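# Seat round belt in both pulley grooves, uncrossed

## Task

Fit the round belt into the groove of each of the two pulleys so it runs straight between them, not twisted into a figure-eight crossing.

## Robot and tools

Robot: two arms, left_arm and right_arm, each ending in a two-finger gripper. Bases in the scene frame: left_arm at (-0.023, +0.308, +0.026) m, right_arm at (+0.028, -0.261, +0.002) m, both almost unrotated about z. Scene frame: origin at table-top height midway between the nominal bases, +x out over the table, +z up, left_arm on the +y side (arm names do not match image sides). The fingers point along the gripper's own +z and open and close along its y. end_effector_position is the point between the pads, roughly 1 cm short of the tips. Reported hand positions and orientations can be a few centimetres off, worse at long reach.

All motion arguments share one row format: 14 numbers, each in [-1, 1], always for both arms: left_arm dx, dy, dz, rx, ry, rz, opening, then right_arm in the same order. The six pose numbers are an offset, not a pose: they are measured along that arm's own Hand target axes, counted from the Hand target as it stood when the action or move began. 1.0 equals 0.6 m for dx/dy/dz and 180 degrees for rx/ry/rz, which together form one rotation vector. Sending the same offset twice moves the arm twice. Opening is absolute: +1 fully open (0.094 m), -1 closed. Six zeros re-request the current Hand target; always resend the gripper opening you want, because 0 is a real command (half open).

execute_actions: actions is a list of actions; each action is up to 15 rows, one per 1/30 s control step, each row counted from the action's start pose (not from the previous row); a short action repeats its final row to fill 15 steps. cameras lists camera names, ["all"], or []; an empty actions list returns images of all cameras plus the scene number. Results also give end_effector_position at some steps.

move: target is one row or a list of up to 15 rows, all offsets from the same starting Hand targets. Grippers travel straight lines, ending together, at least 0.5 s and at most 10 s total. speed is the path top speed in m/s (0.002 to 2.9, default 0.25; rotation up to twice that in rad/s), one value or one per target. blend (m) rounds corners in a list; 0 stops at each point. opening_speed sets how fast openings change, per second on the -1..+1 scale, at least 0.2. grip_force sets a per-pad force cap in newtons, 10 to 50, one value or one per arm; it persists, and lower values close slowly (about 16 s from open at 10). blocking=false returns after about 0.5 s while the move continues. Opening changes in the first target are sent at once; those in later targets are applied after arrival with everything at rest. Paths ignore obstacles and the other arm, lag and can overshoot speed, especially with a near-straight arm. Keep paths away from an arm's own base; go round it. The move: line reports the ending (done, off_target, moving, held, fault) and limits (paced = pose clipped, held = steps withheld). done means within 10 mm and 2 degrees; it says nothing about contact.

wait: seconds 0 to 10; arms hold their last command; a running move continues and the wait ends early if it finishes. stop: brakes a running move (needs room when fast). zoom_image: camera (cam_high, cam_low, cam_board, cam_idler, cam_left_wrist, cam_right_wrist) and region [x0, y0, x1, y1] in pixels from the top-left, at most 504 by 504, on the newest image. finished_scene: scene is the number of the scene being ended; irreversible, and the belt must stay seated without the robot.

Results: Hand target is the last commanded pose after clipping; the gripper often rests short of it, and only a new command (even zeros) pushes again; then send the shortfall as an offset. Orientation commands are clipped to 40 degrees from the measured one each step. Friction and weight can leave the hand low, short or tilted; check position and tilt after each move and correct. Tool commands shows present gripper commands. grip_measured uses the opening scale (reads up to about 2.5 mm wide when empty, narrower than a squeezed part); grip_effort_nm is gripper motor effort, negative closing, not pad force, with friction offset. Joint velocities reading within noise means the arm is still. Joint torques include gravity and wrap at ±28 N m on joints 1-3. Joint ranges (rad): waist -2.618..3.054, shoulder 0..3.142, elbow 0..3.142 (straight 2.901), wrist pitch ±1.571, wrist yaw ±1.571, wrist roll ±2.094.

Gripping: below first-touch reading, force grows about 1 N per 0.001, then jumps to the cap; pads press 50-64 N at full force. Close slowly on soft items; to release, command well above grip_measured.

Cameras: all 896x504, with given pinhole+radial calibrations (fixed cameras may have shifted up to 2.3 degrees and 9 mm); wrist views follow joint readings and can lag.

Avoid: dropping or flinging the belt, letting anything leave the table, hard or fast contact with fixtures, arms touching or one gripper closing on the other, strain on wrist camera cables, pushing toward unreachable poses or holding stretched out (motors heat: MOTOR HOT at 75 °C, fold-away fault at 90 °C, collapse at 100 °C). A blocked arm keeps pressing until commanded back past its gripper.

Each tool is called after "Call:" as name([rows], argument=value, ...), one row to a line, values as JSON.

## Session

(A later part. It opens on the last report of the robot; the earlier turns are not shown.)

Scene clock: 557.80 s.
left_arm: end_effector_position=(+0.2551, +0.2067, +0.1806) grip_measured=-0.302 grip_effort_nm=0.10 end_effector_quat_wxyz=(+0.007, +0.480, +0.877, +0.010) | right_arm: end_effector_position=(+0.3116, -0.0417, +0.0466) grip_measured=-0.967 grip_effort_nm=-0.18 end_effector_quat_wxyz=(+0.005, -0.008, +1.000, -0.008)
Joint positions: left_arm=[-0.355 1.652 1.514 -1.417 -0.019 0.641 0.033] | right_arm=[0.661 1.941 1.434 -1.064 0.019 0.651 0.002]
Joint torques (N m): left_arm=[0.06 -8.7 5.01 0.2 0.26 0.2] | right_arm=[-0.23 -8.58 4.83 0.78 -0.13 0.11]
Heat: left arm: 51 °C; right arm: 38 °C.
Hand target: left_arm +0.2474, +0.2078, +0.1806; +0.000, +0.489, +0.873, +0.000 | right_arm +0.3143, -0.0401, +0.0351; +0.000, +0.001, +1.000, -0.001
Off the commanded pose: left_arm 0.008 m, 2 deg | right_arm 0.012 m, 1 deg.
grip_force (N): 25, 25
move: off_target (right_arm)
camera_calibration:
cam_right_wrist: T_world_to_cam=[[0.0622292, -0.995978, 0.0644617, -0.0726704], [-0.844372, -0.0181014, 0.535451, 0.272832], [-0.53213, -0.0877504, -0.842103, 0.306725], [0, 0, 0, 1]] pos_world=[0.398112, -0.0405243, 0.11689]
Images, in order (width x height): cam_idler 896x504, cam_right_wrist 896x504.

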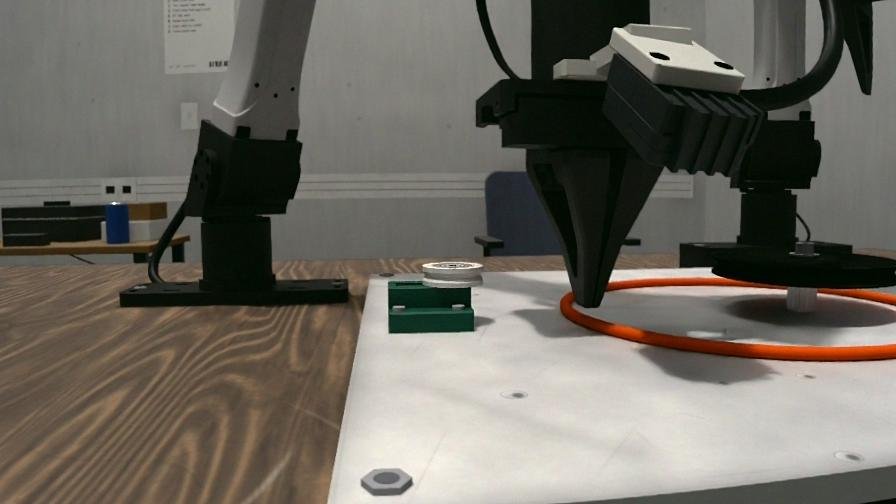

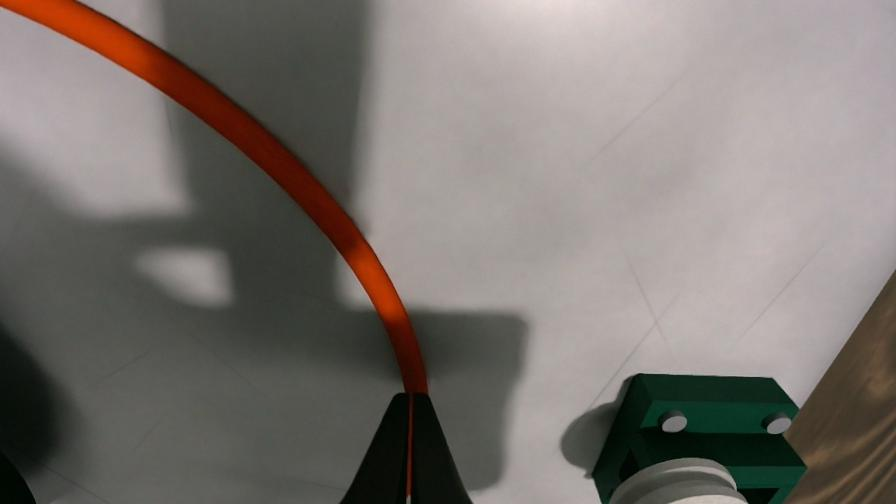

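Call:
move([
  [0,0,0,0,0,0,-0.3,0,0,0.0,0,0,0,-0.6],
  [0,0,0,0,0,0,-0.3,0,0,0.0055,0,0,0,-0.6],
], speed=0.03, cameras=["cam_idler","cam_right_wrist"])

Scene clock: 566.87 s.
left_arm: end_effector_position=(+0.2551, +0.2067, +0.1806) grip_measured=-0.302 grip_effort_nm=0.11 end_effector_quat_wxyz=(+0.007, +0.480, +0.877, +0.010) | right_arm: end_effector_position=(+0.3115, -0.0419, +0.0421) grip_measured=-0.603 grip_effort_nm=0.12 end_effector_quat_wxyz=(+0.004, -0.008, +1.000, -0.009)
Joint positions: left_arm=[-0.355 1.652 1.514 -1.417 -0.019 0.641 0.033] | right_arm=[0.661 1.948 1.425 -1.052 0.019 0.651 0.019]
Joint torques (N m): left_arm=[0.2 -8.62 4.88 0.15 0.31 0.17] | right_arm=[-0.24 -8.87 4.86 0.77 -0.13 0.1]
Heat: left arm: 50 °C; right arm: 38 °C.
Hand target: left_arm +0.2474, +0.2078, +0.1806; +0.000, +0.489, +0.873, +0.000 | right_arm +0.3142, -0.0401, +0.0316; +0.000, +0.001, +1.000, -0.001
Off the commanded pose: left_arm 0.008 m, 2 deg | right_arm 0.011 m, 1 deg.
grip_force (N): 25, 25
move: off_target (right_arm)
camera_calibration:
cam_right_wrist: T_world_to_cam=[[0.0624546, -0.99584, 0.0663507, -0.0726528], [-0.84294, -0.0170371, 0.537739, 0.274579], [-0.534371, -0.0895139, -0.840497, 0.303415], [0, 0, 0, 1]] pos_world=[0.398127, -0.0405127, 0.112188]
Images, in order (width x height): cam_idler 896x504, cam_right_wrist 896x504.

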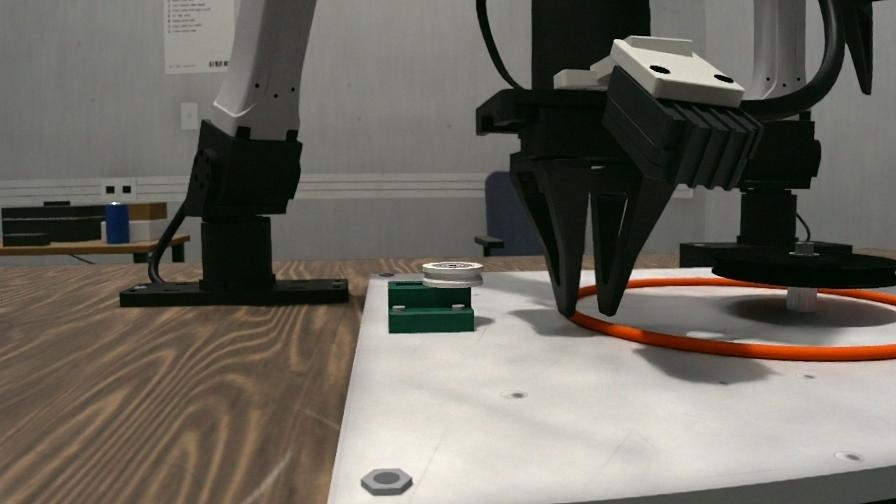

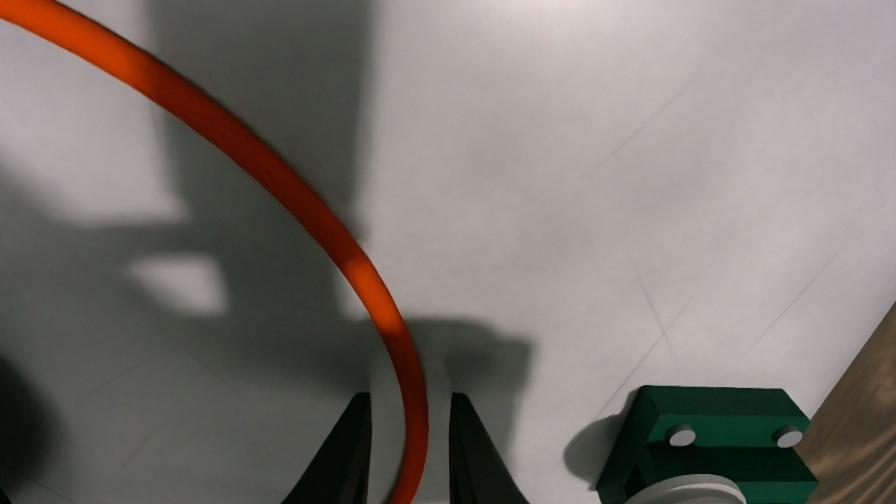

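Call:
move(target=[0,0,0,0,0,0,-0.3,0,0,0.0,0,0,0,-0.97], speed=0.03, opening_speed=0.4, cameras=["cam_idler","cam_right_wrist"])

Scene clock: 573.60 s.
left_arm: end_effector_position=(+0.2551, +0.2067, +0.1806) grip_measured=-0.302 grip_effort_nm=0.11 end_effector_quat_wxyz=(+0.007, +0.480, +0.877, +0.010) | right_arm: end_effector_position=(+0.3115, -0.0419, +0.0421) grip_measured=-0.967 grip_effort_nm=-0.18 end_effector_quat_wxyz=(+0.004, -0.008, +1.000, -0.009)
Joint positions: left_arm=[-0.355 1.652 1.514 -1.417 -0.019 0.641 0.033] | right_arm=[0.661 1.948 1.425 -1.052 0.019 0.651 0.002]
Joint torques (N m): left_arm=[0.01 -8.69 5.11 0.22 0.28 0.23] | right_arm=[-0.24 -8.87 4.86 0.77 -0.13 0.11]
Heat: left arm: 50 °C; right arm: 38 °C.
Hand target: left_arm +0.2474, +0.2078, +0.1806; +0.000, +0.489, +0.873, +0.000 | right_arm +0.3142, -0.0401, +0.0316; +0.000, +0.001, +1.000, -0.001
Off the commanded pose: left_arm 0.008 m, 2 deg | right_arm 0.011 m, 1 deg.
grip_force (N): 25, 25
move: off_target (right_arm)
camera_calibration:
cam_right_wrist: T_world_to_cam=[[0.0624546, -0.99584, 0.0663507, -0.0726528], [-0.84294, -0.0170371, 0.537739, 0.274579], [-0.534371, -0.0895139, -0.840497, 0.303415], [0, 0, 0, 1]] pos_world=[0.398127, -0.0405127, 0.112188]
Images, in order (width x height): cam_idler 896x504, cam_right_wrist 896x504.

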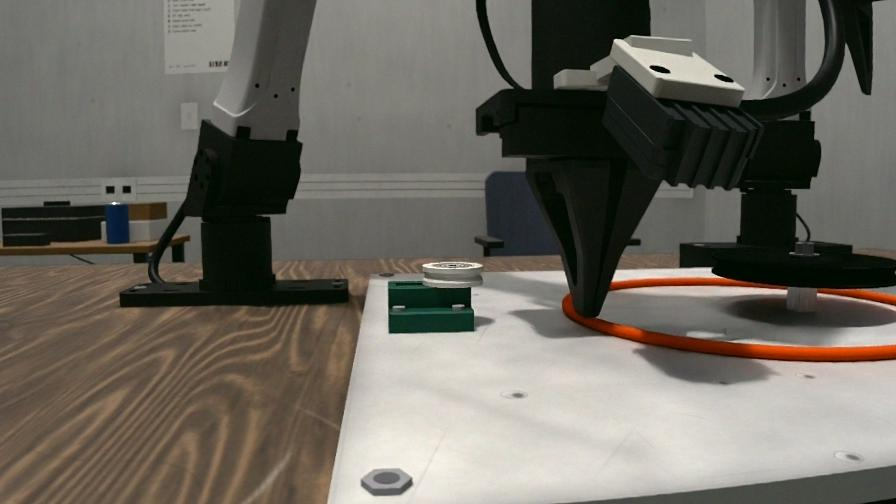

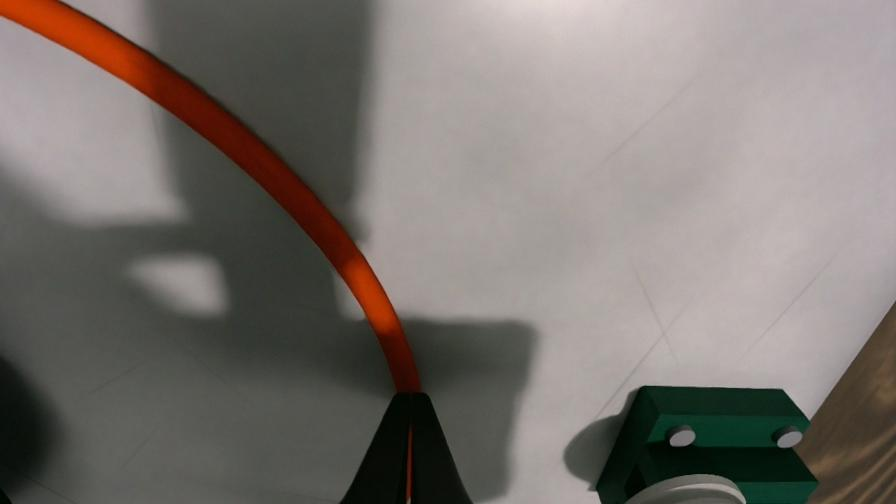

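Call:
move([
  [0,0,0,0,0,0,-0.3,0,0,0.0,0,0,0,-0.65],
  [0,0,0,0,0,0,-0.3,0,0,0.0092,0,0,0,-0.65],
], speed=0.03, cameras=["cam_idler","cam_right_wrist"])

Call:
zoom_image(camera="cam_idler", region=[500, 240, 700, 360])

Scene clock: 586.83 s.
left_arm: end_effector_position=(+0.2551, +0.2067, +0.1806) grip_measured=-0.302 grip_effort_nm=0.11 end_effector_quat_wxyz=(+0.007, +0.480, +0.877, +0.010) | right_arm: end_effector_position=(+0.3114, -0.0419, +0.0371) grip_measured=-0.653 grip_effort_nm=0.12 end_effector_quat_wxyz=(+0.004, -0.008, +1.000, -0.009)
Joint positions: left_arm=[-0.355 1.652 1.514 -1.417 -0.019 0.641 0.033] | right_arm=[0.661 1.954 1.412 -1.033 0.019 0.651 0.016]
Joint torques (N m): left_arm=[0.14 -8.64 5.08 0.17 0.23 0.22] | right_arm=[-0.23 -8.81 4.79 0.79 -0.13 0.1]
Heat: left arm: 50 °C; right arm: 37 °C.
Hand target: left_arm +0.2474, +0.2078, +0.1806; +0.000, +0.489, +0.873, +0.000 | right_arm +0.3143, -0.0401, +0.0262; +0.000, +0.001, +1.000, -0.001
Off the commanded pose: left_arm 0.008 m, 2 deg | right_arm 0.011 m, 1 deg.
grip_force (N): 25, 25
move: off_target (right_arm)
camera_calibration:
cam_right_wrist: T_world_to_cam=[[0.0624932, -0.995824, 0.0665591, -0.0724498], [-0.842796, -0.0169331, 0.537967, 0.277243], [-0.534593, -0.089715, -0.840334, 0.299183], [0, 0, 0, 1]] pos_world=[0.398128, -0.0406114, 0.107088]
Images, in order (width x height): cam_idler 896x504, cam_right_wrist 896x504.

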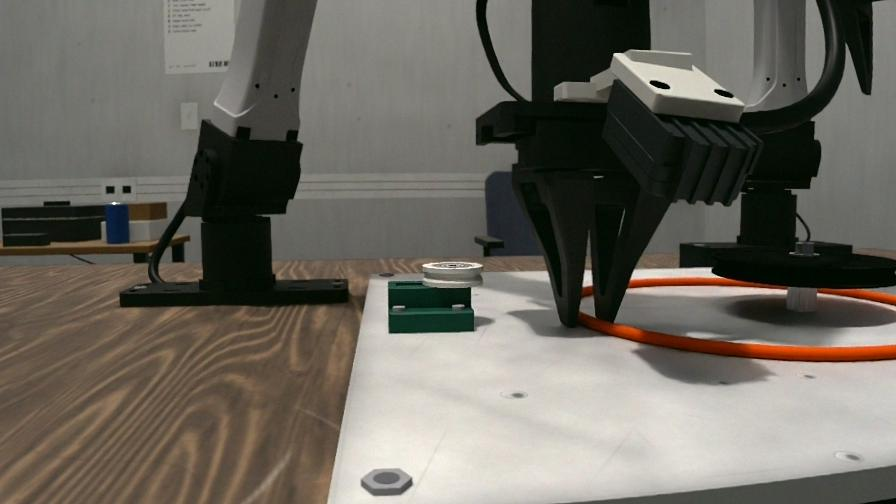

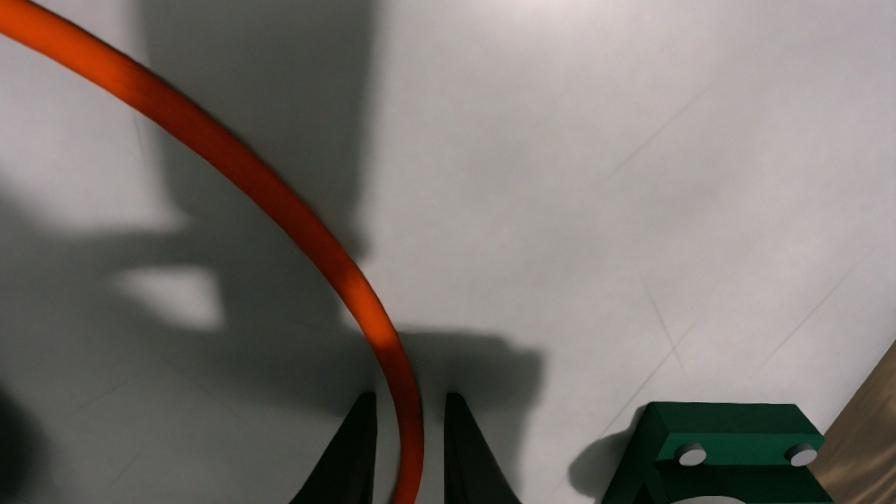

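Scaled by 2.520 from the camera's 896x504 image, which has a finer 1280x720 frame.

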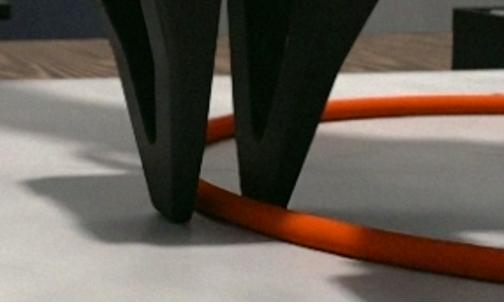

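Call:
move(target=[0,0,0,0,0,0,-0.3,0,0,0.0015,0,0,0,-0.97], speed=0.03, opening_speed=0.4, cameras=["cam_idler"])

Call:
zoom_image(camera="cam_idler", region=[500, 240, 700, 360])

Scene clock: 597.13 s.
left_arm: end_effector_position=(+0.2551, +0.2067, +0.1806) grip_measured=-0.302 grip_effort_nm=0.11 end_effector_quat_wxyz=(+0.007, +0.480, +0.877, +0.010) | right_arm: end_effector_position=(+0.3123, -0.0412, +0.0371) grip_measured=-0.894 grip_effort_nm=-0.60 end_effector_quat_wxyz=(+0.006, -0.008, +1.000, -0.007)
Joint positions: left_arm=[-0.355 1.652 1.514 -1.417 -0.019 0.641 0.033] | right_arm=[0.661 1.954 1.412 -1.029 0.019 0.651 0.005]
Joint torques (N m): left_arm=[0.16 -8.83 5.03 0.17 0.32 0.23] | right_arm=[-0.24 -8.7 4.6 0.79 -0.13 0.11]
Heat: left arm: 49 °C; right arm: 37 °C.
Hand target: left_arm +0.2474, +0.2078, +0.1806; +0.000, +0.489, +0.873, +0.000 | right_arm +0.3143, -0.0401, +0.0253; +0.000, +0.001, +1.000, -0.001
Off the commanded pose: left_arm 0.008 m, 2 deg | right_arm 0.012 m, 1 deg.
grip_force (N): 25, 25
move: off_target (right_arm)
Images, in order (width x height): cam_idler 896x504.

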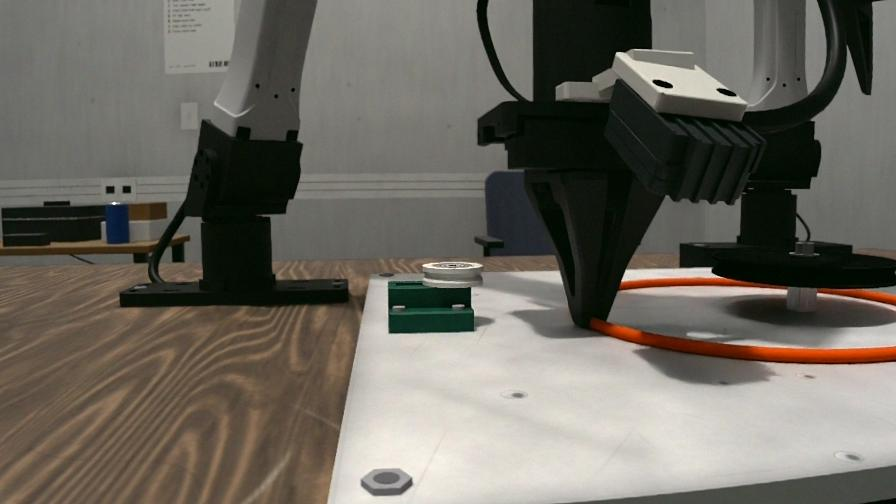

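Scaled by 2.520 from the camera's 896x504 image, which has a finer 1280x720 frame.

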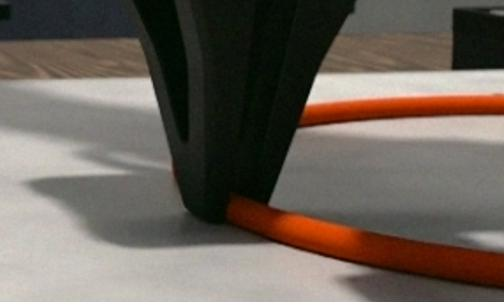

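Call:
move(target=[0,0,0,0,0,0,-0.3,0,0.0417,-0.0233,0,0,0,-0.97], speed=0.06, cameras=["cam_idler","cam_high"])

Scene clock: 607.20 s.
left_arm: end_effector_position=(+0.2551, +0.2068, +0.1806) grip_measured=-0.302 grip_effort_nm=0.11 end_effector_quat_wxyz=(+0.007, +0.480, +0.877, +0.010) | right_arm: end_effector_position=(+0.3170, -0.0193, +0.0405) grip_measured=-0.894 grip_effort_nm=-0.60 end_effector_quat_wxyz=(+0.014, -0.003, +1.000, +0.000)
Joint positions: left_arm=[-0.355 1.652 1.514 -1.417 -0.019 0.641 0.033] | right_arm=[0.699 1.995 1.484 -1.039 0.019 0.7 0.005]
Joint torques (N m): left_arm=[0.1 -8.54 5.11 0.19 0.2 0.2] | right_arm=[0.95 -9.16 8.58 0.14 -0.12 0.22]
Heat: left arm: 49 °C; right arm: 37 °C.
Hand target: left_arm +0.2474, +0.2078, +0.1806; +0.000, +0.489, +0.873, +0.000 | right_arm +0.3143, -0.0150, +0.0392; +0.000, +0.001, +1.000, -0.001
Off the commanded pose: left_arm 0.008 m, 2 deg | right_arm 0.005 m, 2 deg.
grip_force (N): 25, 25
move: done
Images, in order (width x height): cam_high 896x504, cam_idler 896x504.

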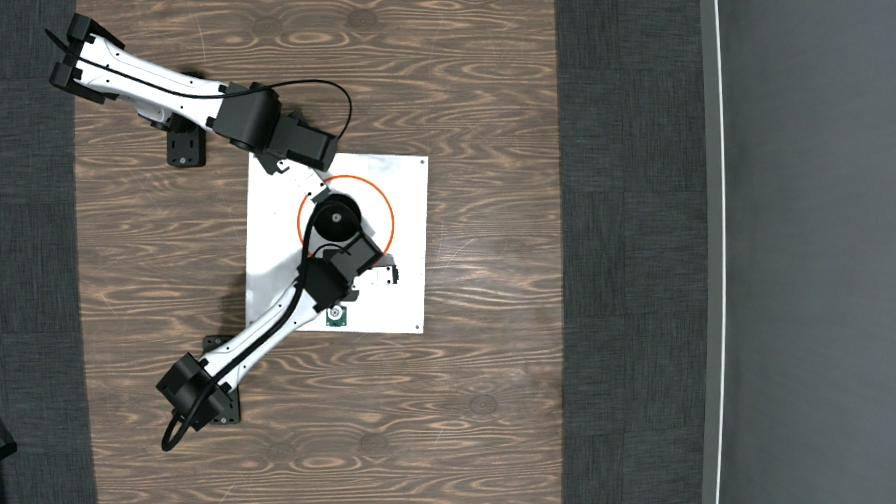

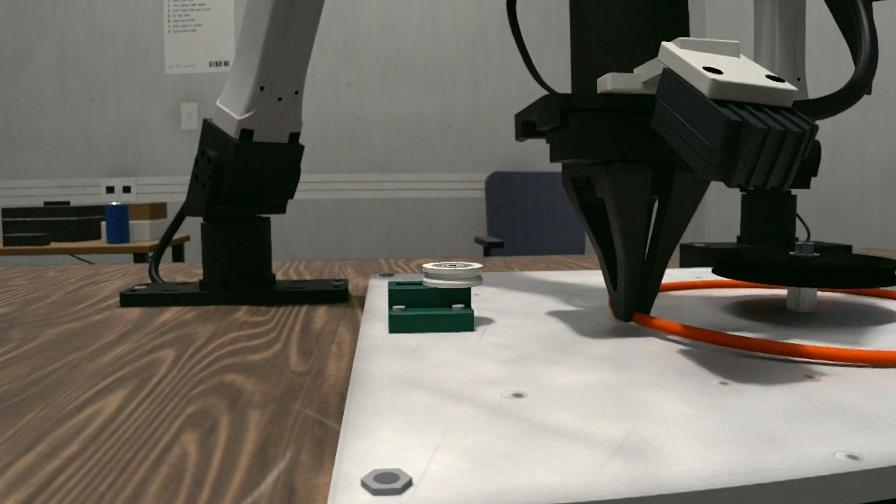

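Call:
move(target=[-0.1067,0.0618,0.1167,0,0,-0.325,-0.5,0,0,0,0,0,0,-0.97], speed=0.15, cameras=["cam_high","cam_left_wrist","cam_board"])

Scene clock: 623.73 s.
left_arm: end_effector_position=(+0.2993, +0.1818, +0.1109) grip_measured=-0.498 grip_effort_nm=-0.12 end_effector_quat_wxyz=(-0.017, +0.010, +1.000, +0.011) | right_arm: end_effector_position=(+0.3167, -0.0195, +0.0405) grip_measured=-0.894 grip_effort_nm=-0.60 end_effector_quat_wxyz=(+0.013, -0.003, +1.000, -0.001)
Joint positions: left_arm=[-0.372 1.903 1.542 -1.25 -0.008 -0.359 0.024] | right_arm=[0.699 1.995 1.484 -1.041 0.019 0.698 0.005]
Joint torques (N m): left_arm=[-0.83 -7.98 8.58 0.56 0.17 -0.15] | right_arm=[0.92 -9.16 8.58 0.18 -0.12 0.22]
Heat: left arm: 49 °C; right arm: 39 °C.
Hand target: left_arm +0.3125, +0.1725, +0.1106; +0.000, +0.000, +1.000, +0.000 | right_arm +0.3143, -0.0150, +0.0392; +0.000, +0.001, +1.000, -0.001
Off the commanded pose: left_arm 0.016 m, 3 deg | right_arm 0.005 m, 2 deg.
grip_force (N): 25, 25
move: off_target (left_arm)
camera_calibration:
cam_left_wrist: T_world_to_cam=[[0.0373928, -0.998904, 0.0281415, 0.158496], [-0.836015, -0.0158433, 0.548477, 0.232996], [-0.547431, -0.0440359, -0.835692, 0.361781], [0, 0, 0, 1]] pos_world=[0.386911, 0.177945, 0.170084]
Images, in order (width x height): cam_high 896x504, cam_board 896x504, cam_left_wrist 896x504.

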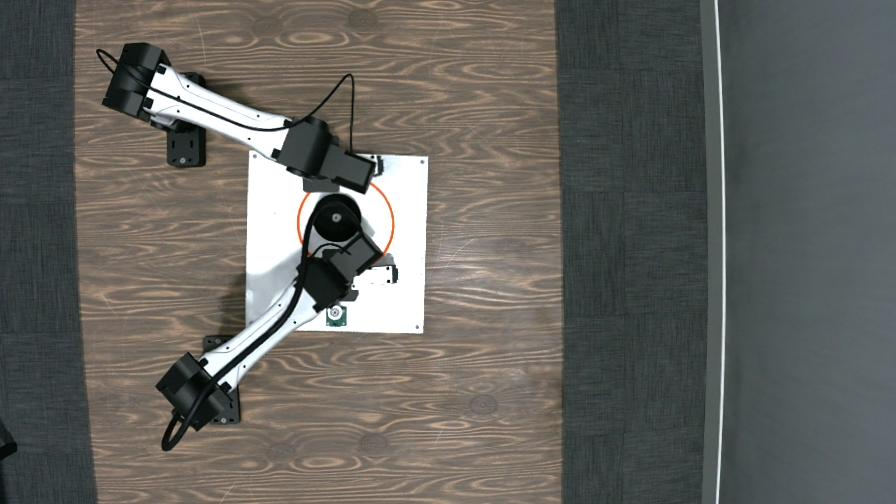

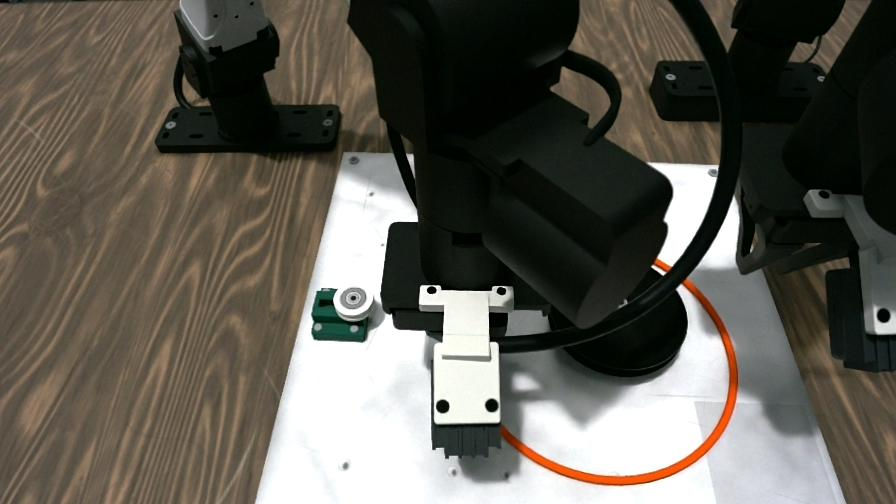

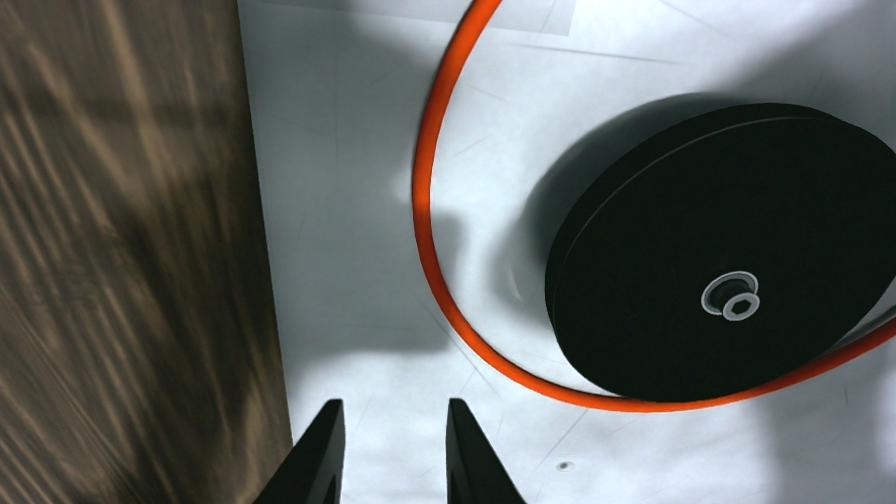

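Call:
move(target=[-0.0302,-0.0107,0.0977,0,0,0,-0.5,0,0,0,0,0,0,-0.97], speed=0.1, cameras=["cam_idler","cam_left_wrist"])

Scene clock: 641.87 s.
left_arm: end_effector_position=(+0.3281, +0.1703, +0.0610) grip_measured=-0.498 grip_effort_nm=-0.12 end_effector_quat_wxyz=(-0.002, +0.010, +1.000, +0.005) | right_arm: end_effector_position=(+0.3167, -0.0195, +0.0405) grip_measured=-0.894 grip_effort_nm=-0.60 end_effector_quat_wxyz=(+0.013, -0.003, +1.000, -0.001)
Joint positions: left_arm=[-0.372 2.027 1.515 -1.066 -0.008 -0.359 0.024] | right_arm=[0.699 1.995 1.484 -1.041 0.019 0.698 0.005]
Joint torques (N m): left_arm=[-0.51 -9.32 5.04 0.61 0.2 -0.17] | right_arm=[0.91 -9.16 8.58 0.18 -0.12 0.22]
Heat: left arm: 50 °C; right arm: 39 °C.
Hand target: left_arm +0.3306, +0.1661, +0.0519; +0.000, +0.000, +1.000, +0.000 | right_arm +0.3143, -0.0150, +0.0392; +0.000, +0.001, +1.000, -0.001
Off the commanded pose: left_arm 0.010 m, 1 deg | right_arm 0.005 m, 2 deg.
grip_force (N): 25, 25
move: done
camera_calibration:
cam_left_wrist: T_world_to_cam=[[0.0363615, -0.998467, 0.0417356, 0.146801], [-0.852843, -0.00923524, 0.522086, 0.290276], [-0.5209, -0.0545777, -0.851871, 0.329447], [0, 0, 0, 1]] pos_world=[0.413831, 0.167237, 0.122971]
Images, in order (width x height): cam_idler 896x504, cam_left_wrist 896x504.

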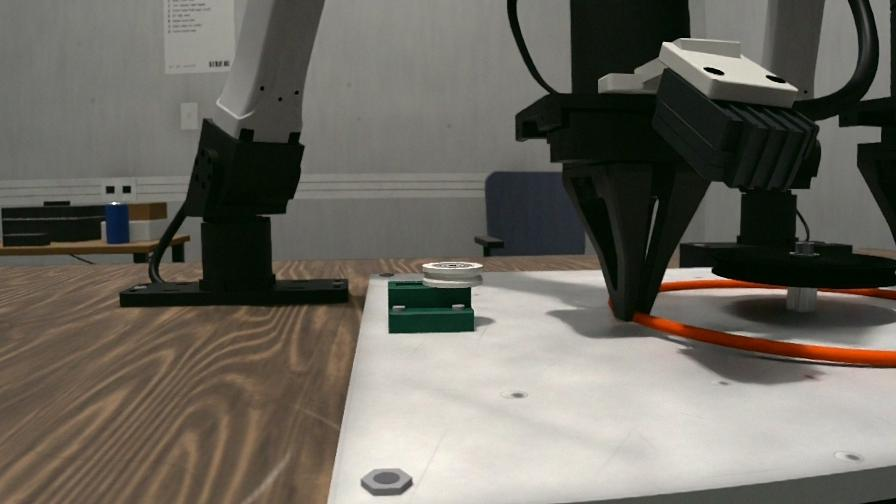

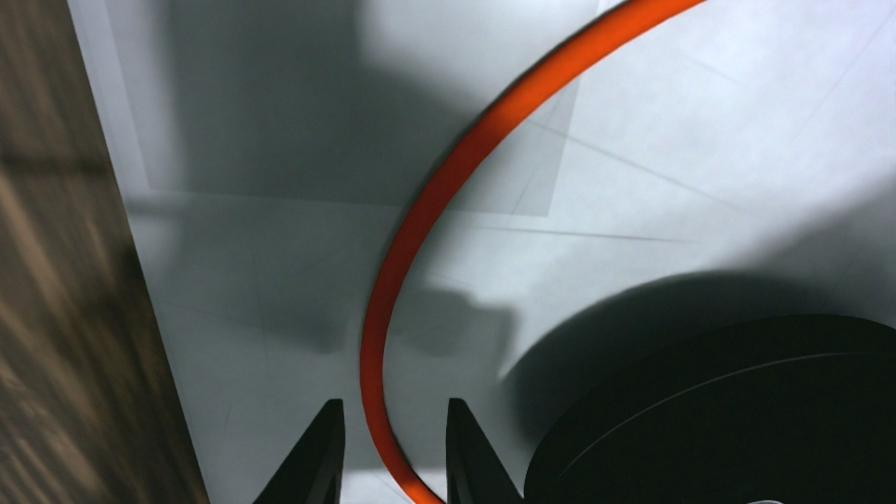

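Call:
move(target=[0,0.0095,0.0167,0,0,0,-0.5,0,0,0,0,0,0,-0.97], speed=0.06, cameras=["cam_low","cam_left_wrist"])

Call:
zoom_image(camera="cam_low", region=[480, 170, 640, 290])

Scene clock: 655.30 s.
left_arm: end_effector_position=(+0.3280, +0.1718, +0.0531) grip_measured=-0.498 grip_effort_nm=-0.12 end_effector_quat_wxyz=(+0.002, +0.008, +1.000, +0.004) | right_arm: end_effector_position=(+0.3167, -0.0195, +0.0405) grip_measured=-0.894 grip_effort_nm=-0.60 end_effector_quat_wxyz=(+0.013, -0.003, +1.000, -0.001)
Joint positions: left_arm=[-0.369 2.027 1.482 -1.026 -0.008 -0.359 0.024] | right_arm=[0.699 1.995 1.484 -1.041 0.019 0.698 0.005]
Joint torques (N m): left_arm=[0.32 -9.01 4.77 0.65 0.15 -0.06] | right_arm=[0.91 -9.14 8.57 0.18 -0.12 0.22]
Heat: left arm: 52 °C; right arm: 40 °C.
Hand target: left_arm +0.3306, +0.1718, +0.0419; +0.000, +0.000, +1.000, +0.000 | right_arm +0.3143, -0.0150, +0.0392; +0.000, +0.001, +1.000, -0.001
Off the commanded pose: left_arm 0.011 m, 1 deg | right_arm 0.005 m, 2 deg.
grip_force (N): 25, 25
move: off_target (left_arm)
camera_calibration:
cam_left_wrist: T_world_to_cam=[[0.0394468, -0.998229, 0.0445242, 0.147381], [-0.856242, -0.0108001, 0.516462, 0.296001], [-0.515066, -0.0584963, -0.855152, 0.321701], [0, 0, 0, 1]] pos_world=[0.413332, 0.169135, 0.115668]
Images, in order (width x height): cam_low 896x504, cam_left_wrist 896x504.

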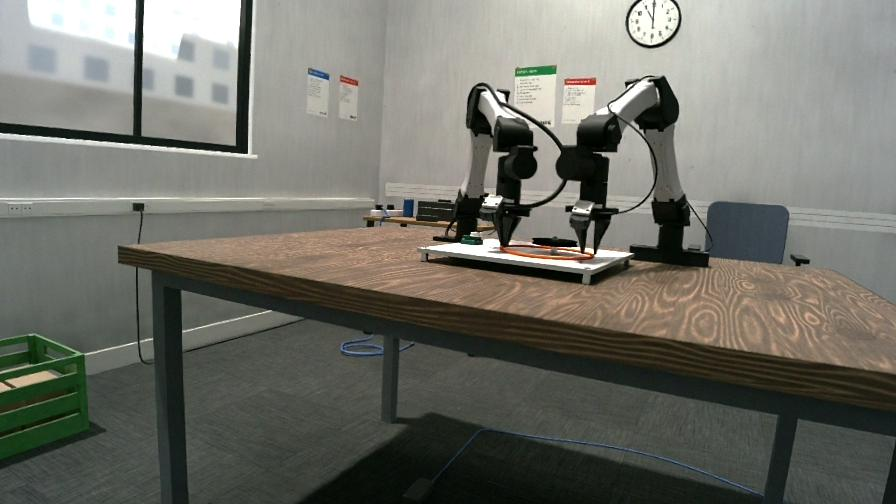

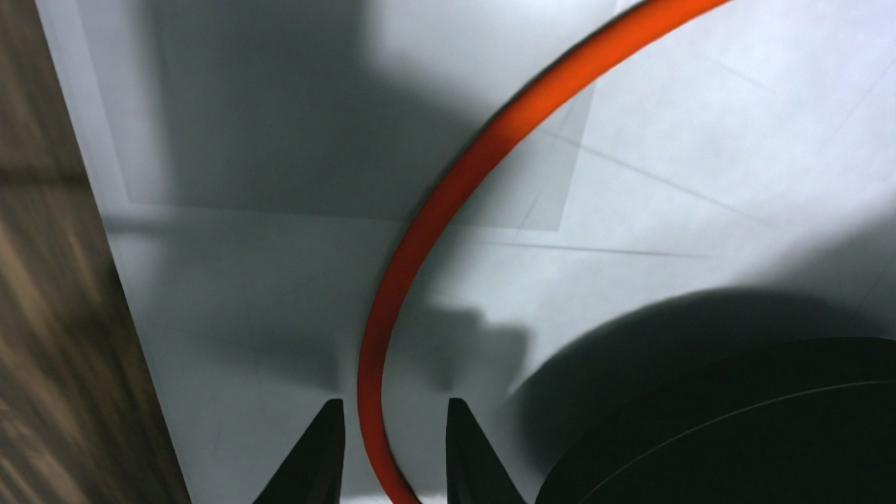

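Scaled by 3.150 from the camera's 896x504 image, which has a finer 1280x720 frame.

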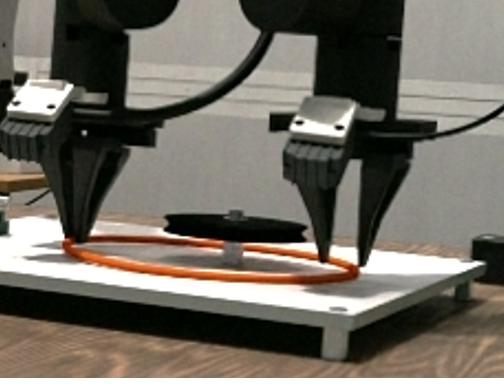

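Call:
move(target=[0,0.0162,0.01,0,0,0,-0.5,0,0,0,0,0,0,-0.97], speed=0.06, cameras=["cam_low","cam_left_wrist"])

Call:
zoom_image(camera="cam_low", region=[540, 200, 640, 280])

Scene clock: 667.77 s.
left_arm: end_effector_position=(+0.3282, +0.1824, +0.0455) grip_measured=-0.498 grip_effort_nm=-0.12 end_effector_quat_wxyz=(+0.000, -0.005, +1.000, +0.004) | right_arm: end_effector_position=(+0.3167, -0.0195, +0.0405) grip_measured=-0.894 grip_effort_nm=-0.60 end_effector_quat_wxyz=(+0.013, -0.003, +1.000, -0.001)
Joint positions: left_arm=[-0.342 2.027 1.45 -0.998 -0.008 -0.358 0.024] | right_arm=[0.699 1.995 1.484 -1.041 0.019 0.698 0.005]
Joint torques (N m): left_arm=[0.06 -9.37 4.81 0.71 0.18 0.2] | right_arm=[0.91 -9.16 8.57 0.18 -0.12 0.22]
Heat: left arm: 53 °C; right arm: 41 °C.
Hand target: left_arm +0.3306, +0.1816, +0.0359; +0.000, +0.000, +1.000, +0.000 | right_arm +0.3143, -0.0150, +0.0392; +0.000, +0.001, +1.000, -0.001
Off the commanded pose: left_arm 0.010 m, 1 deg | right_arm 0.005 m, 2 deg.
grip_force (N): 25, 25
move: done
camera_calibration:
cam_left_wrist: T_world_to_cam=[[0.0647809, -0.996975, 0.0429529, 0.149848], [-0.853683, -0.033078, 0.519742, 0.303263], [-0.516749, -0.0703376, -0.853243, 0.318579], [0, 0, 0, 1]] pos_world=[0.413809, 0.181834, 0.10777]
Images, in order (width x height): cam_low 896x504, cam_left_wrist 896x504.

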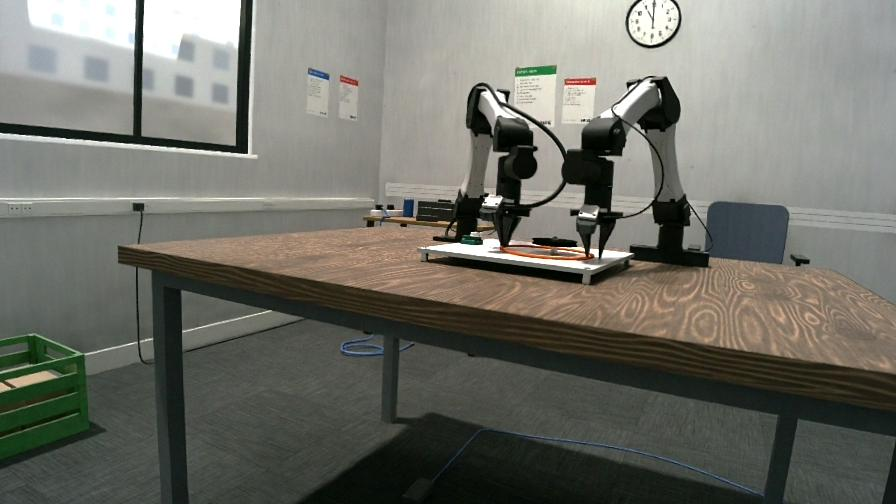

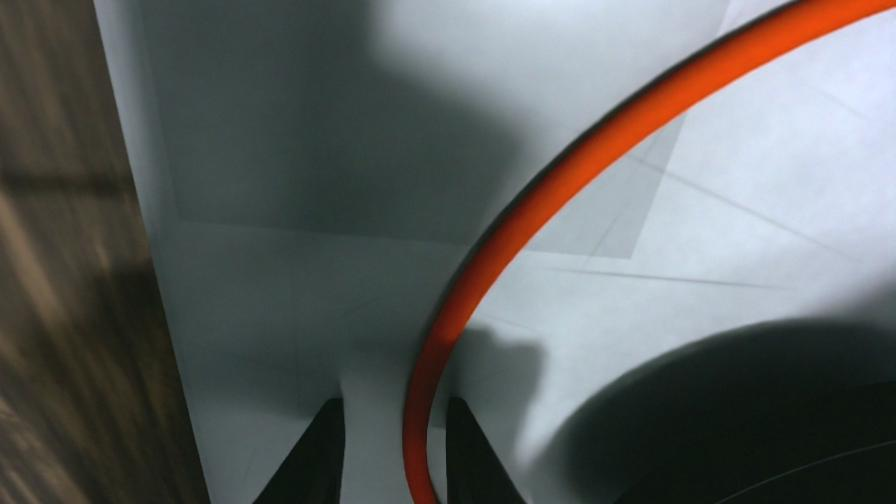

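Scaled by 5.040 from the camera's 896x504 image, which has a finer 1280x720 frame.

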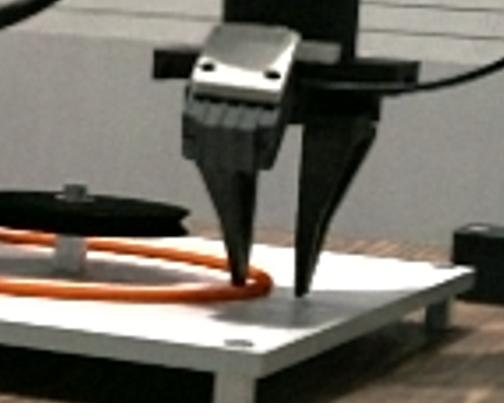

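Call:
move(target=[0,0,0.002,0,0,0,-0.97,0,0,0,0,0,0,-0.97], speed=0.03, opening_speed=0.4, cameras=["cam_high","cam_low","cam_left_wrist"])

Call:
zoom_image(camera="cam_low", region=[480, 200, 640, 280])

Scene clock: 676.10 s.
left_arm: end_effector_position=(+0.3293, +0.1820, +0.0455) grip_measured=-0.895 grip_effort_nm=-0.57 end_effector_quat_wxyz=(+0.002, -0.005, +1.000, +0.003) | right_arm: end_effector_position=(+0.3167, -0.0195, +0.0405) grip_measured=-0.894 grip_effort_nm=-0.60 end_effector_quat_wxyz=(+0.013, -0.006, +1.000, -0.001)
Joint positions: left_arm=[-0.342 2.027 1.45 -0.993 -0.008 -0.358 0.005] | right_arm=[0.699 1.995 1.484 -1.041 0.019 0.692 0.005]
Joint torques (N m): left_arm=[-0.2 -9.09 4.63 0.64 0.19 0.24] | right_arm=[0.84 -9.14 8.58 0.18 -0.12 0.22]
Heat: left arm: 53 °C; right arm: 41 °C.
Hand target: left_arm +0.3306, +0.1816, +0.0347; +0.000, +0.000, +1.000, +0.000 | right_arm +0.3143, -0.0150, +0.0392; +0.000, +0.001, +1.000, -0.001
Off the commanded pose: left_arm 0.011 m, 1 deg | right_arm 0.005 m, 2 deg.
grip_force (N): 25, 25
move: off_target (left_arm)
camera_calibration:
cam_left_wrist: T_world_to_cam=[[0.0645746, -0.996908, 0.0447622, 0.149361], [-0.855947, -0.0322724, 0.516056, 0.304975], [-0.513016, -0.0716382, -0.855385, 0.318146], [0, 0, 0, 1]] pos_world=[0.414611, 0.181533, 0.108068]
Images, in order (width x height): cam_high 896x504, cam_low 896x504, cam_left_wrist 896x504.

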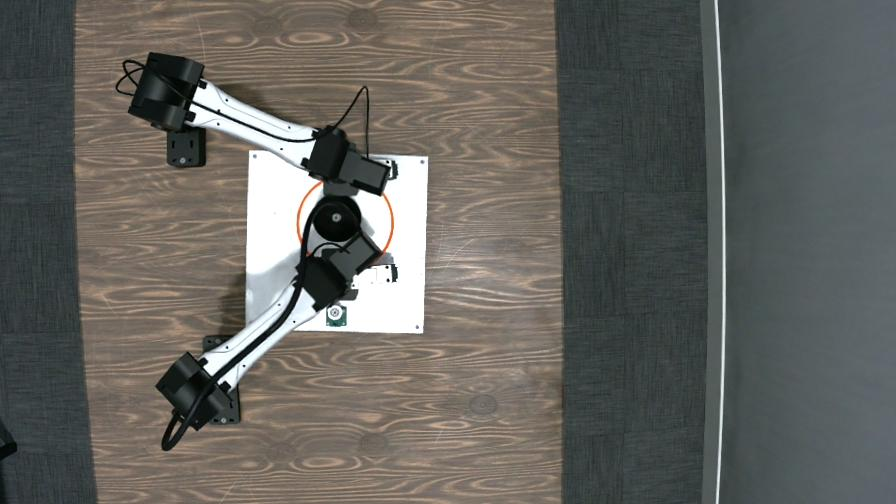

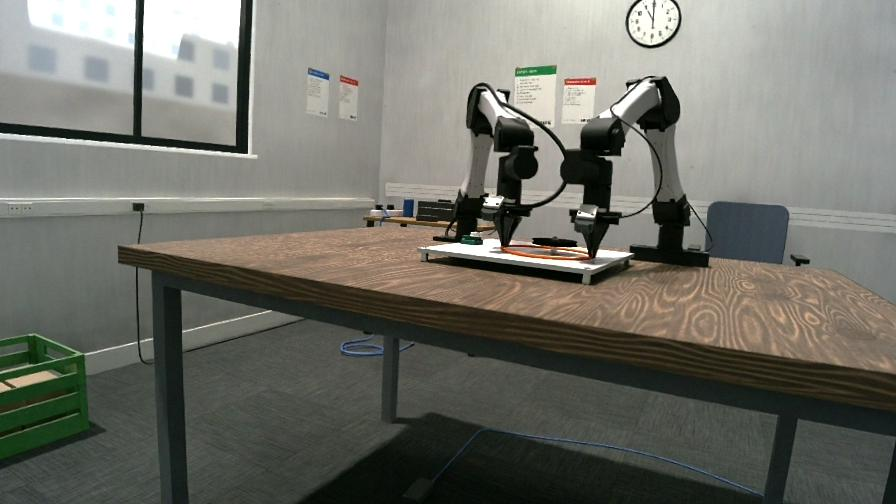

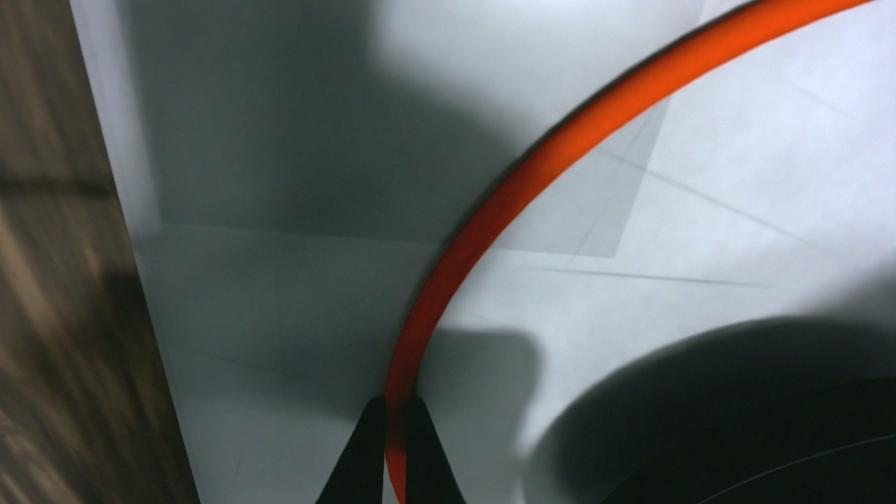

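Scaled by 3.150 from the camera's 896x504 image, which has a finer 1280x720 frame.

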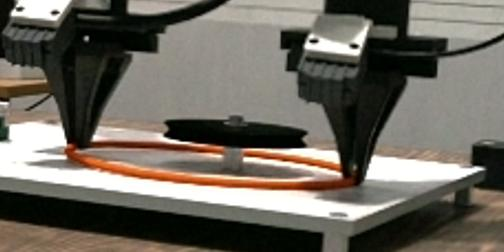

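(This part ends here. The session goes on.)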